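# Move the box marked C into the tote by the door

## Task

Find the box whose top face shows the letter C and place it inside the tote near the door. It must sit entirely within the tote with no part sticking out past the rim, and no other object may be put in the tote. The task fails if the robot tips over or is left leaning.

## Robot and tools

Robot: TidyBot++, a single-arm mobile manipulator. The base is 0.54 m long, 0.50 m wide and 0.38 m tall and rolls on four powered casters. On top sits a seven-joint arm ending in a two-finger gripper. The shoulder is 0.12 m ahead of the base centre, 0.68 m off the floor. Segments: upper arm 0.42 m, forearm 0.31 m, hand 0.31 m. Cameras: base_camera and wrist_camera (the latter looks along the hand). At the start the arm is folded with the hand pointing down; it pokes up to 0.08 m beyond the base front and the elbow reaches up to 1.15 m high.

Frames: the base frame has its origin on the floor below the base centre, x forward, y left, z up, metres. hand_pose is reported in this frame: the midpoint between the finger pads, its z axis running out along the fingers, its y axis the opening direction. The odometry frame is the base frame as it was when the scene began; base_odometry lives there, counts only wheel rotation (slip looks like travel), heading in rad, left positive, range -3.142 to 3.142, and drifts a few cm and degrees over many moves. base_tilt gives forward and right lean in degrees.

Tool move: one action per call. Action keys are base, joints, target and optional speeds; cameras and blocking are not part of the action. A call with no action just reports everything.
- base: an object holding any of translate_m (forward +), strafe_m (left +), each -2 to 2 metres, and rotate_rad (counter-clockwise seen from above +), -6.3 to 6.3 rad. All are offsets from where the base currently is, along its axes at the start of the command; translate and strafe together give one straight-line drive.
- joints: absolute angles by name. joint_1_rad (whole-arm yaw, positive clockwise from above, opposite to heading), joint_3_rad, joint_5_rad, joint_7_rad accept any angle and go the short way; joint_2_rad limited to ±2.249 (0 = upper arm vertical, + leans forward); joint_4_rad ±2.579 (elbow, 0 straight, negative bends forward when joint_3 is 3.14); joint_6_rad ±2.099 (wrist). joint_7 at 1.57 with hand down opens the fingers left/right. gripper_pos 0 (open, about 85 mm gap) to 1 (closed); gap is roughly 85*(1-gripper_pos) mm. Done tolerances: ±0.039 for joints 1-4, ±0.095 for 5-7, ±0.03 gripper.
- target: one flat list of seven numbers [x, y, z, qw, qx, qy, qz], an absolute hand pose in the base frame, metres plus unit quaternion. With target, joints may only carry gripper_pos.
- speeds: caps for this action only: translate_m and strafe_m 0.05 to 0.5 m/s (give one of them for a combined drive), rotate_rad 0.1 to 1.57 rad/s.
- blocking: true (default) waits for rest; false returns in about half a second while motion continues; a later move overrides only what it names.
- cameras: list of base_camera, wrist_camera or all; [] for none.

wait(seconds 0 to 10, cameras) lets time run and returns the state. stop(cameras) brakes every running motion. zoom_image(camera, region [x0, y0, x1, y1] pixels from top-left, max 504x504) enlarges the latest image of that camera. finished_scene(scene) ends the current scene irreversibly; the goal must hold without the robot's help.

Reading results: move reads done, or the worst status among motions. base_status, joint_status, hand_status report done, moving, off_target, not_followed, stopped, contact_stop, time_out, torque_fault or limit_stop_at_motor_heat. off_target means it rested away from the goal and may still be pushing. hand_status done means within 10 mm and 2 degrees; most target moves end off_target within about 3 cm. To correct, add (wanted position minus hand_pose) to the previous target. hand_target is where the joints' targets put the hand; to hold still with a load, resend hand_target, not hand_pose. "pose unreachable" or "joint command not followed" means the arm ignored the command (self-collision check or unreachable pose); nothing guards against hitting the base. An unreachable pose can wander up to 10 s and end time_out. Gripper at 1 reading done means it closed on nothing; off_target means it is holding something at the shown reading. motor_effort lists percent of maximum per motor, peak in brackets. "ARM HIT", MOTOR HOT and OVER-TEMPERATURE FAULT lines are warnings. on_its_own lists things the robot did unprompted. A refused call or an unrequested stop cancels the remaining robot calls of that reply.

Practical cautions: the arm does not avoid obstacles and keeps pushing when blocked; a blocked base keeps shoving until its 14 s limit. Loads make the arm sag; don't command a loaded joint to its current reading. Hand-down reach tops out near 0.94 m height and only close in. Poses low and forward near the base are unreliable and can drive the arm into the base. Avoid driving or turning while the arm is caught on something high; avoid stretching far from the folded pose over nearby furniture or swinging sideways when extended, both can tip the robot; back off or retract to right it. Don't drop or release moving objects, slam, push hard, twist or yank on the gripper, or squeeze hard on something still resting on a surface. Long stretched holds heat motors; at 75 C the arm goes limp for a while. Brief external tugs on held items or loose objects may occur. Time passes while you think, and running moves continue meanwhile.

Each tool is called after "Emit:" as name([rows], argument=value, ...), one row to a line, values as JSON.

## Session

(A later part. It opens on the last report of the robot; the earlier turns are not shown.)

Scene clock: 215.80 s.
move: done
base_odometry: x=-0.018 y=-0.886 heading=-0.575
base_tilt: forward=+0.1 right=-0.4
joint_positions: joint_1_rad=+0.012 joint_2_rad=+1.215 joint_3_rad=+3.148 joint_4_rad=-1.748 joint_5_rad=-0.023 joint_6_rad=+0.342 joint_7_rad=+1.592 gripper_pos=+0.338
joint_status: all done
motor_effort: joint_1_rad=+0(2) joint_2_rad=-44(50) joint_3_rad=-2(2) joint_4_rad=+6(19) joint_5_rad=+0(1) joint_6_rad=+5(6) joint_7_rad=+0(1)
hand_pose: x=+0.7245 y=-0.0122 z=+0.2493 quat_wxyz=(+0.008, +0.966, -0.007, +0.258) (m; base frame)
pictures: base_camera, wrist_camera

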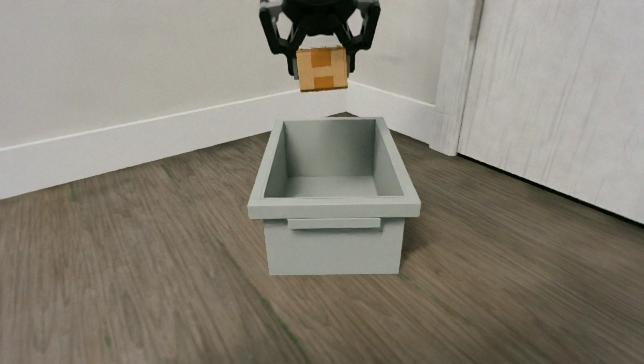

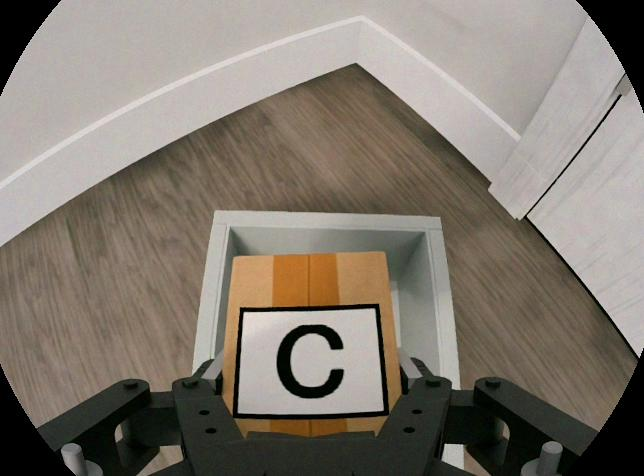

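Emit:
move(base={"strafe_m": -0.01, "translate_m": 0.05}, joints={"joint_2_rad": 1.50, "joint_4_rad": -1.60, "joint_6_rad": 0.56})

Scene clock: 245.63 s.
move: done
base_odometry: x=+0.018 y=-0.922 heading=-0.575
base_tilt: forward=+0.1 right=-0.4
base_status: done
joint_positions: joint_1_rad=+0.010 joint_2_rad=+1.490 joint_3_rad=+3.148 joint_4_rad=-1.616 joint_5_rad=-0.023 joint_6_rad=+0.470 joint_7_rad=+1.591 gripper_pos=+0.338
joint_status: all done
motor_effort: joint_1_rad=+0(5) joint_2_rad=-44(48) joint_3_rad=-1(2) joint_4_rad=+3(8) joint_5_rad=+0(1) joint_6_rad=+5(6) joint_7_rad=+0(0)
hand_pose: x=+0.7005 y=-0.0118 z=+0.1294 quat_wxyz=(+0.010, +0.968, -0.005, +0.250) (m; base frame)
pictures: base_camera, wrist_camera

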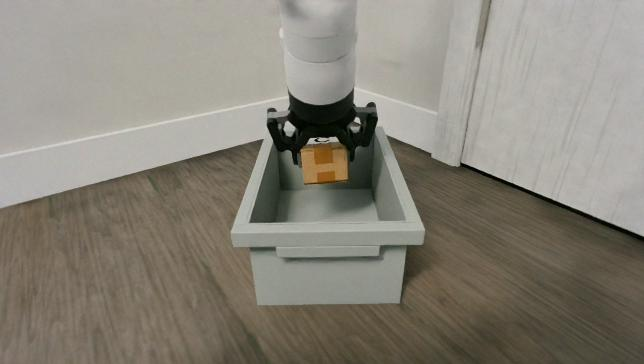

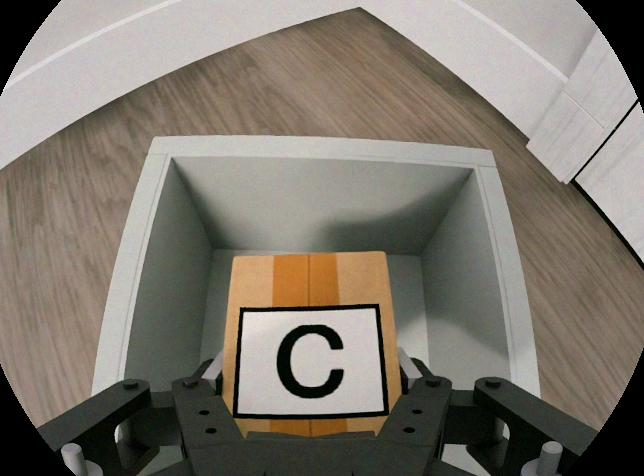

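Emit:
move(joints={"joint_2_rad": 1.677, "joint_4_rad": -1.385, "joint_6_rad": 0.59})

Scene clock: 253.90 s.
move: done
base_odometry: x=+0.018 y=-0.922 heading=-0.575
base_tilt: forward=+0.1 right=-0.4
joint_positions: joint_1_rad=+0.010 joint_2_rad=+1.659 joint_3_rad=+3.148 joint_4_rad=-1.402 joint_5_rad=-0.023 joint_6_rad=+0.500 joint_7_rad=+1.591 gripper_pos=+0.338
joint_status: all done
motor_effort: joint_1_rad=+0(1) joint_2_rad=-45(48) joint_3_rad=-1(2) joint_4_rad=+4(5) joint_5_rad=+0(1) joint_6_rad=+5(6) joint_7_rad=+0(1)
hand_pose: x=+0.7346 y=-0.0121 z=+0.0715 quat_wxyz=(+0.010, +0.958, -0.005, +0.287) (m; base frame)
pictures: base_camera, wrist_camera

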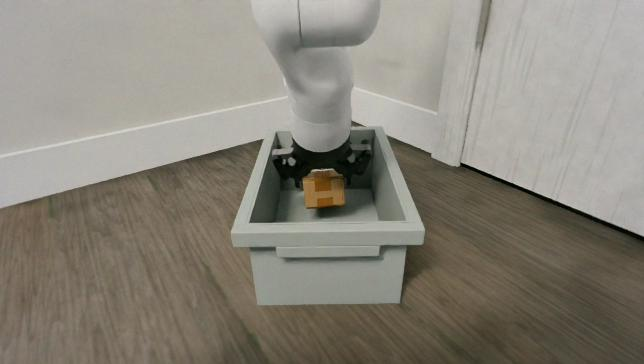

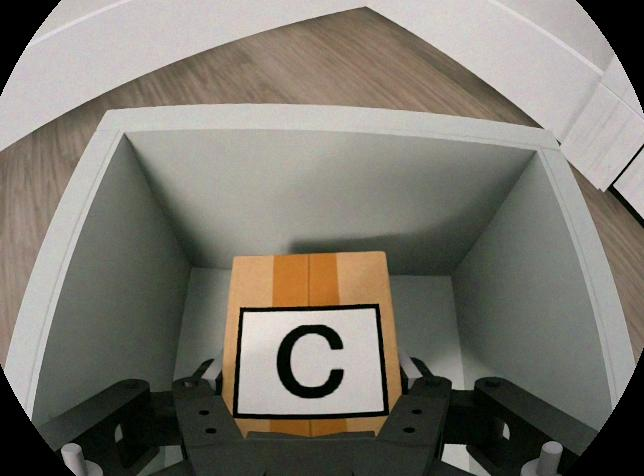

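Emit:
move(joints={"joint_2_rad": 1.742, "joint_4_rad": -1.30, "joint_6_rad": 0.57})

Emit:
zoom_image(camera="base_camera", region=[220, 110, 440, 310])

Scene clock: 258.73 s.
move: done
base_odometry: x=+0.018 y=-0.922 heading=-0.575
base_tilt: forward=+0.1 right=-0.4
joint_positions: joint_1_rad=+0.010 joint_2_rad=+1.717 joint_3_rad=+3.148 joint_4_rad=-1.313 joint_5_rad=-0.023 joint_6_rad=+0.500 joint_7_rad=+1.591 gripper_pos=+0.338
joint_status: all done
motor_effort: joint_1_rad=+1(1) joint_2_rad=-45(47) joint_3_rad=-1(1) joint_4_rad=+5(6) joint_5_rad=+0(1) joint_6_rad=+5(6) joint_7_rad=+0(0)
hand_pose: x=+0.7490 y=-0.0121 z=+0.0534 quat_wxyz=(+0.010, +0.954, -0.005, +0.301) (m; base frame)
pictures: base_camera, wrist_camera

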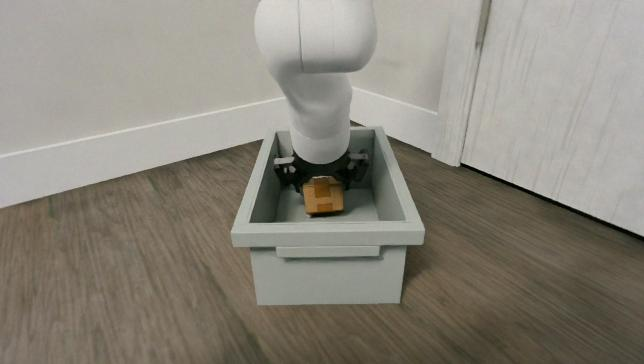

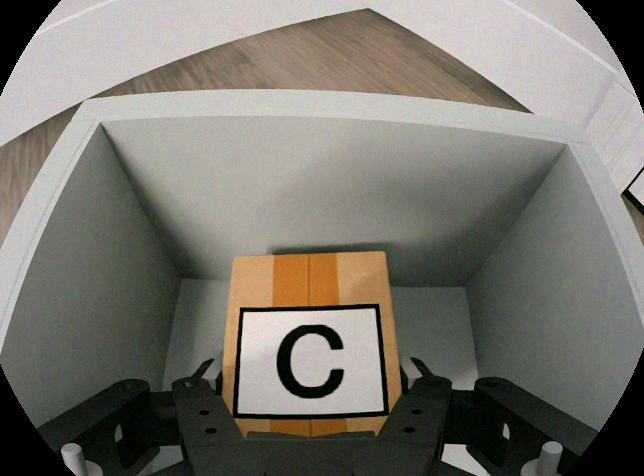

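Scaled by 2.291.

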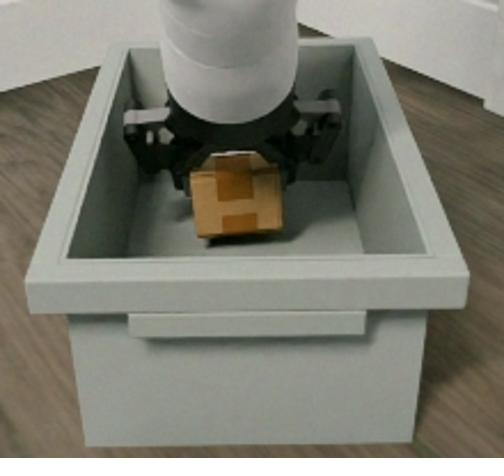

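Emit:
move(joints={"joint_2_rad": 1.775, "joint_4_rad": -1.272, "joint_6_rad": 0.53}, cameras=["base_camera"])

Emit:
zoom_image(camera="base_camera", region=[220, 110, 440, 310])

Scene clock: 264.27 s.
move: done
base_odometry: x=+0.018 y=-0.922 heading=-0.575
base_tilt: forward=+0.1 right=-0.4
joint_positions: joint_1_rad=+0.010 joint_2_rad=+1.750 joint_3_rad=+3.148 joint_4_rad=-1.282 joint_5_rad=-0.023 joint_6_rad=+0.500 joint_7_rad=+1.591 gripper_pos=+0.338
joint_status: all done
motor_effort: joint_1_rad=+0(1) joint_2_rad=-45(47) joint_3_rad=-1(2) joint_4_rad=+5(6) joint_5_rad=+0(1) joint_6_rad=+5(6) joint_7_rad=+0(1)
hand_pose: x=+0.7455 y=-0.0120 z=+0.0389 quat_wxyz=(+0.010, +0.954, -0.005, +0.300) (m; base frame)
pictures: base_camera

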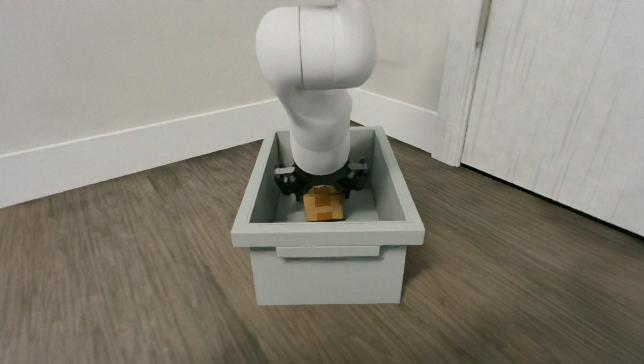

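Scaled by 2.291.

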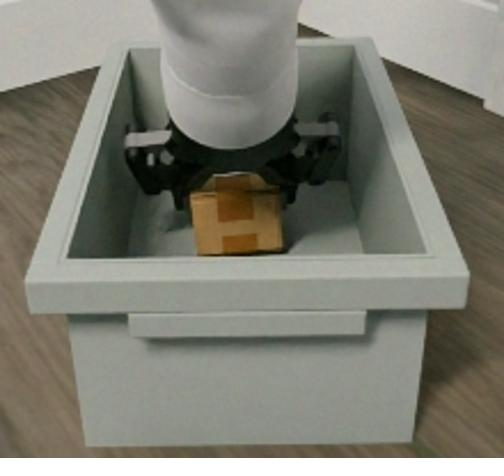

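Emit:
move(joints={"joint_2_rad": 1.79, "joint_4_rad": -1.257}, cameras=[])

Emit:
move(joints={"joint_2_rad": 1.802, "joint_4_rad": -1.245})

Emit:
zoom_image(camera="base_camera", region=[220, 110, 440, 310])

Scene clock: 268.73 s.
move: done
joint_status: all done
motor_effort: joint_1_rad=+2(2) joint_2_rad=-44(45) joint_3_rad=+0(1) joint_4_rad=+5(5) joint_5_rad=+0(1) joint_6_rad=+5(5) joint_7_rad=+0(1)
pictures: none

Scene clock: 269.27 s.
move: off_target
base_odometry: x=+0.018 y=-0.922 heading=-0.575
base_tilt: forward=+0.1 right=-0.4
joint_positions: joint_1_rad=+0.010 joint_2_rad=+1.760 joint_3_rad=+3.148 joint_4_rad=-1.258 joint_5_rad=-0.023 joint_6_rad=+0.500 joint_7_rad=+1.591 gripper_pos=+0.338
joint_status: joint_2_rad off_target (ended at +1.760, target +1.802); the others done
motor_effort: joint_1_rad=+0(1) joint_2_rad=-42(44) joint_3_rad=-1(1) joint_4_rad=+5(6) joint_5_rad=+0(1) joint_6_rad=+4(5) joint_7_rad=+0(0)
hand_pose: x=+0.7527 y=-0.0120 z=+0.0378 quat_wxyz=(+0.010, +0.952, -0.005, +0.307) (m; base frame)
pictures: base_camera, wrist_camera

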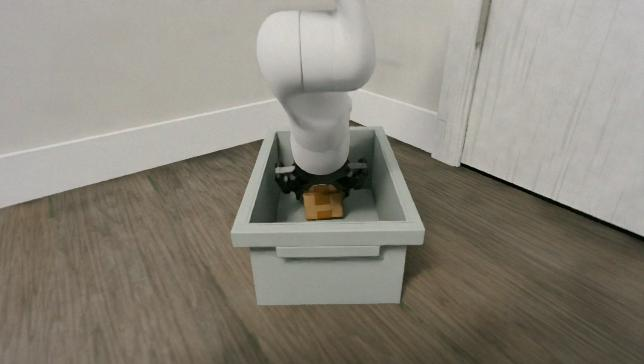

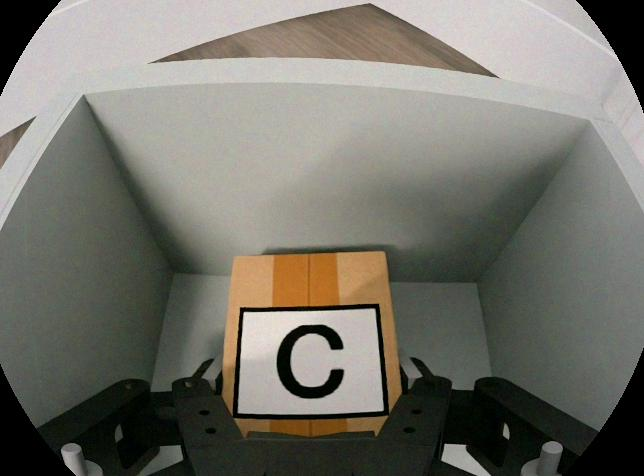

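Scaled by 2.291.

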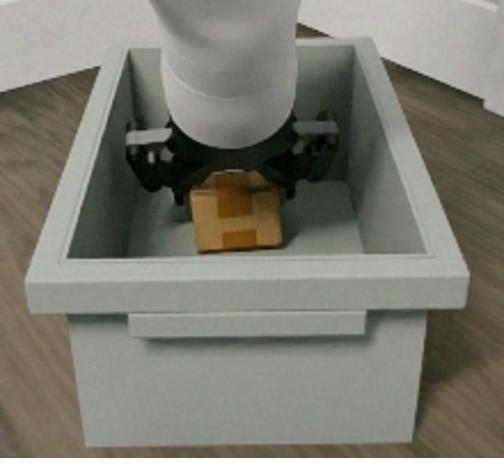

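Emit:
move(joints={"joint_2_rad": 1.785}, cameras=[])

Emit:
move(joints={"gripper_pos": 0.24})

Scene clock: 271.80 s.
move: done
joint_status: all done
motor_effort: joint_1_rad=+0(1) joint_2_rad=-42(43) joint_3_rad=-1(1) joint_4_rad=+5(5) joint_5_rad=+0(1) joint_6_rad=+4(4) joint_7_rad=+0(1)
pictures: none

Scene clock: 272.60 s.
move: done
base_odometry: x=+0.018 y=-0.922 heading=-0.575
base_tilt: forward=+0.1 right=-0.5
joint_positions: joint_1_rad=+0.010 joint_2_rad=+1.761 joint_3_rad=+3.148 joint_4_rad=-1.258 joint_5_rad=-0.023 joint_6_rad=+0.500 joint_7_rad=+1.591 gripper_pos=+0.240
joint_status: all done
motor_effort: joint_1_rad=+0(1) joint_2_rad=-44(45) joint_3_rad=-1(2) joint_4_rad=+5(5) joint_5_rad=+0(1) joint_6_rad=+5(5) joint_7_rad=+0(1)
hand_pose: x=+0.7526 y=-0.0120 z=+0.0378 quat_wxyz=(+0.010, +0.952, -0.005, +0.307) (m; base frame)
pictures: base_camera, wrist_camera

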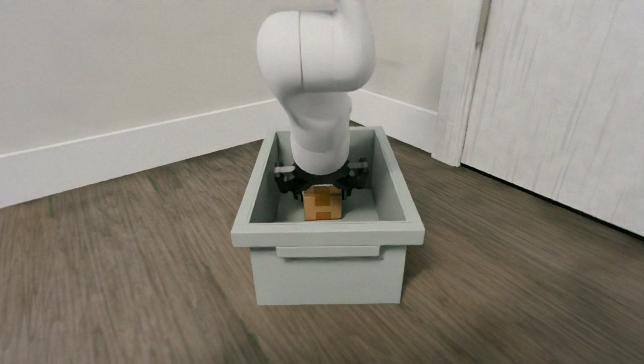

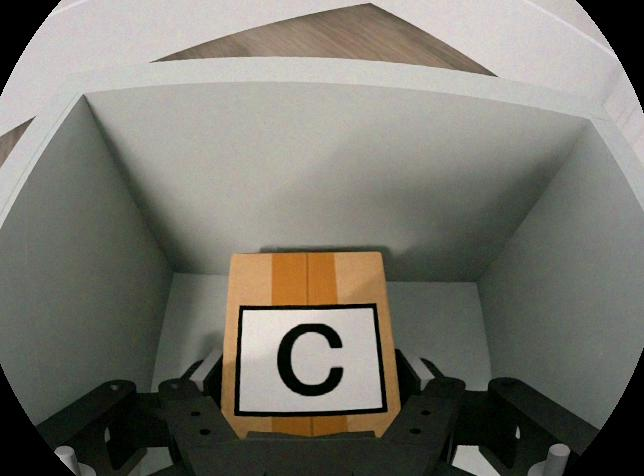

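Emit:
move(joints={"gripper_pos": 0.14}, cameras=[])

Emit:
move(joints={"joint_2_rad": 1.66, "joint_4_rad": -1.40, "joint_6_rad": 0.55}, cameras=["wrist_camera"])

Emit:
move(joints={"joint_2_rad": 1.40, "joint_4_rad": -1.68, "joint_6_rad": 0.50})

Scene clock: 276.03 s.
move: done
joint_status: all done
motor_effort: joint_1_rad=+0(1) joint_2_rad=-44(44) joint_3_rad=-1(1) joint_4_rad=+5(5) joint_5_rad=+0(1) joint_6_rad=+5(5) joint_7_rad=+0(1)
pictures: none

Scene clock: 277.37 s.
move: done
joint_status: all done
motor_effort: joint_1_rad=+0(1) joint_2_rad=-44(46) joint_3_rad=-1(1) joint_4_rad=+4(6) joint_5_rad=+0(1) joint_6_rad=+5(6) joint_7_rad=+0(0)
pictures: wrist_camera

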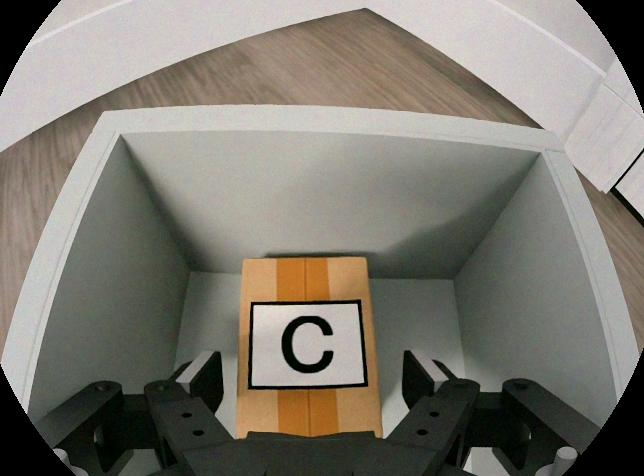

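Scene clock: 278.77 s.
move: done
base_odometry: x=+0.018 y=-0.922 heading=-0.575
base_tilt: forward=+0.1 right=-0.4
joint_positions: joint_1_rad=+0.010 joint_2_rad=+1.402 joint_3_rad=+3.148 joint_4_rad=-1.664 joint_5_rad=-0.023 joint_6_rad=+0.500 joint_7_rad=+1.591 gripper_pos=+0.140
joint_status: all done
motor_effort: joint_1_rad=+1(1) joint_2_rad=-43(46) joint_3_rad=-1(2) joint_4_rad=+4(5) joint_5_rad=-1(1) joint_6_rad=+5(5) joint_7_rad=+0(0)
hand_pose: x=+0.7273 y=-0.0123 z=+0.1781 quat_wxyz=(+0.010, +0.959, -0.006, +0.284) (m; base frame)
pictures: base_camera, wrist_camera

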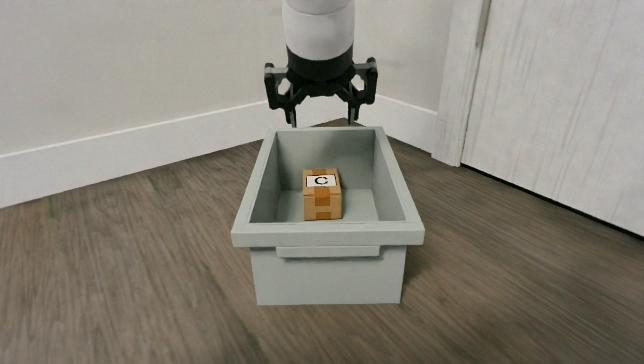

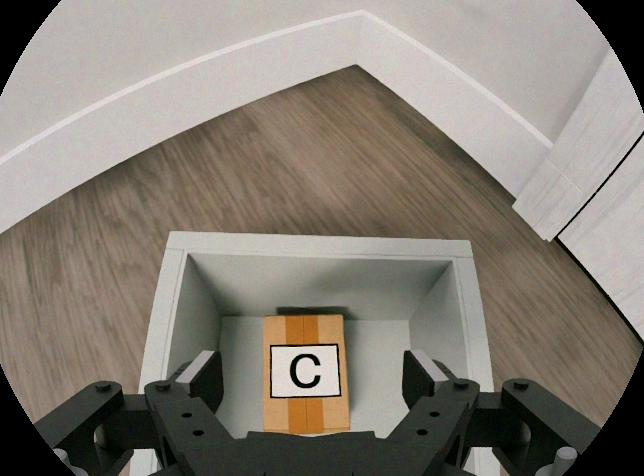

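Emit:
finished_scene(scene=2)

The scene is finished: the task was done.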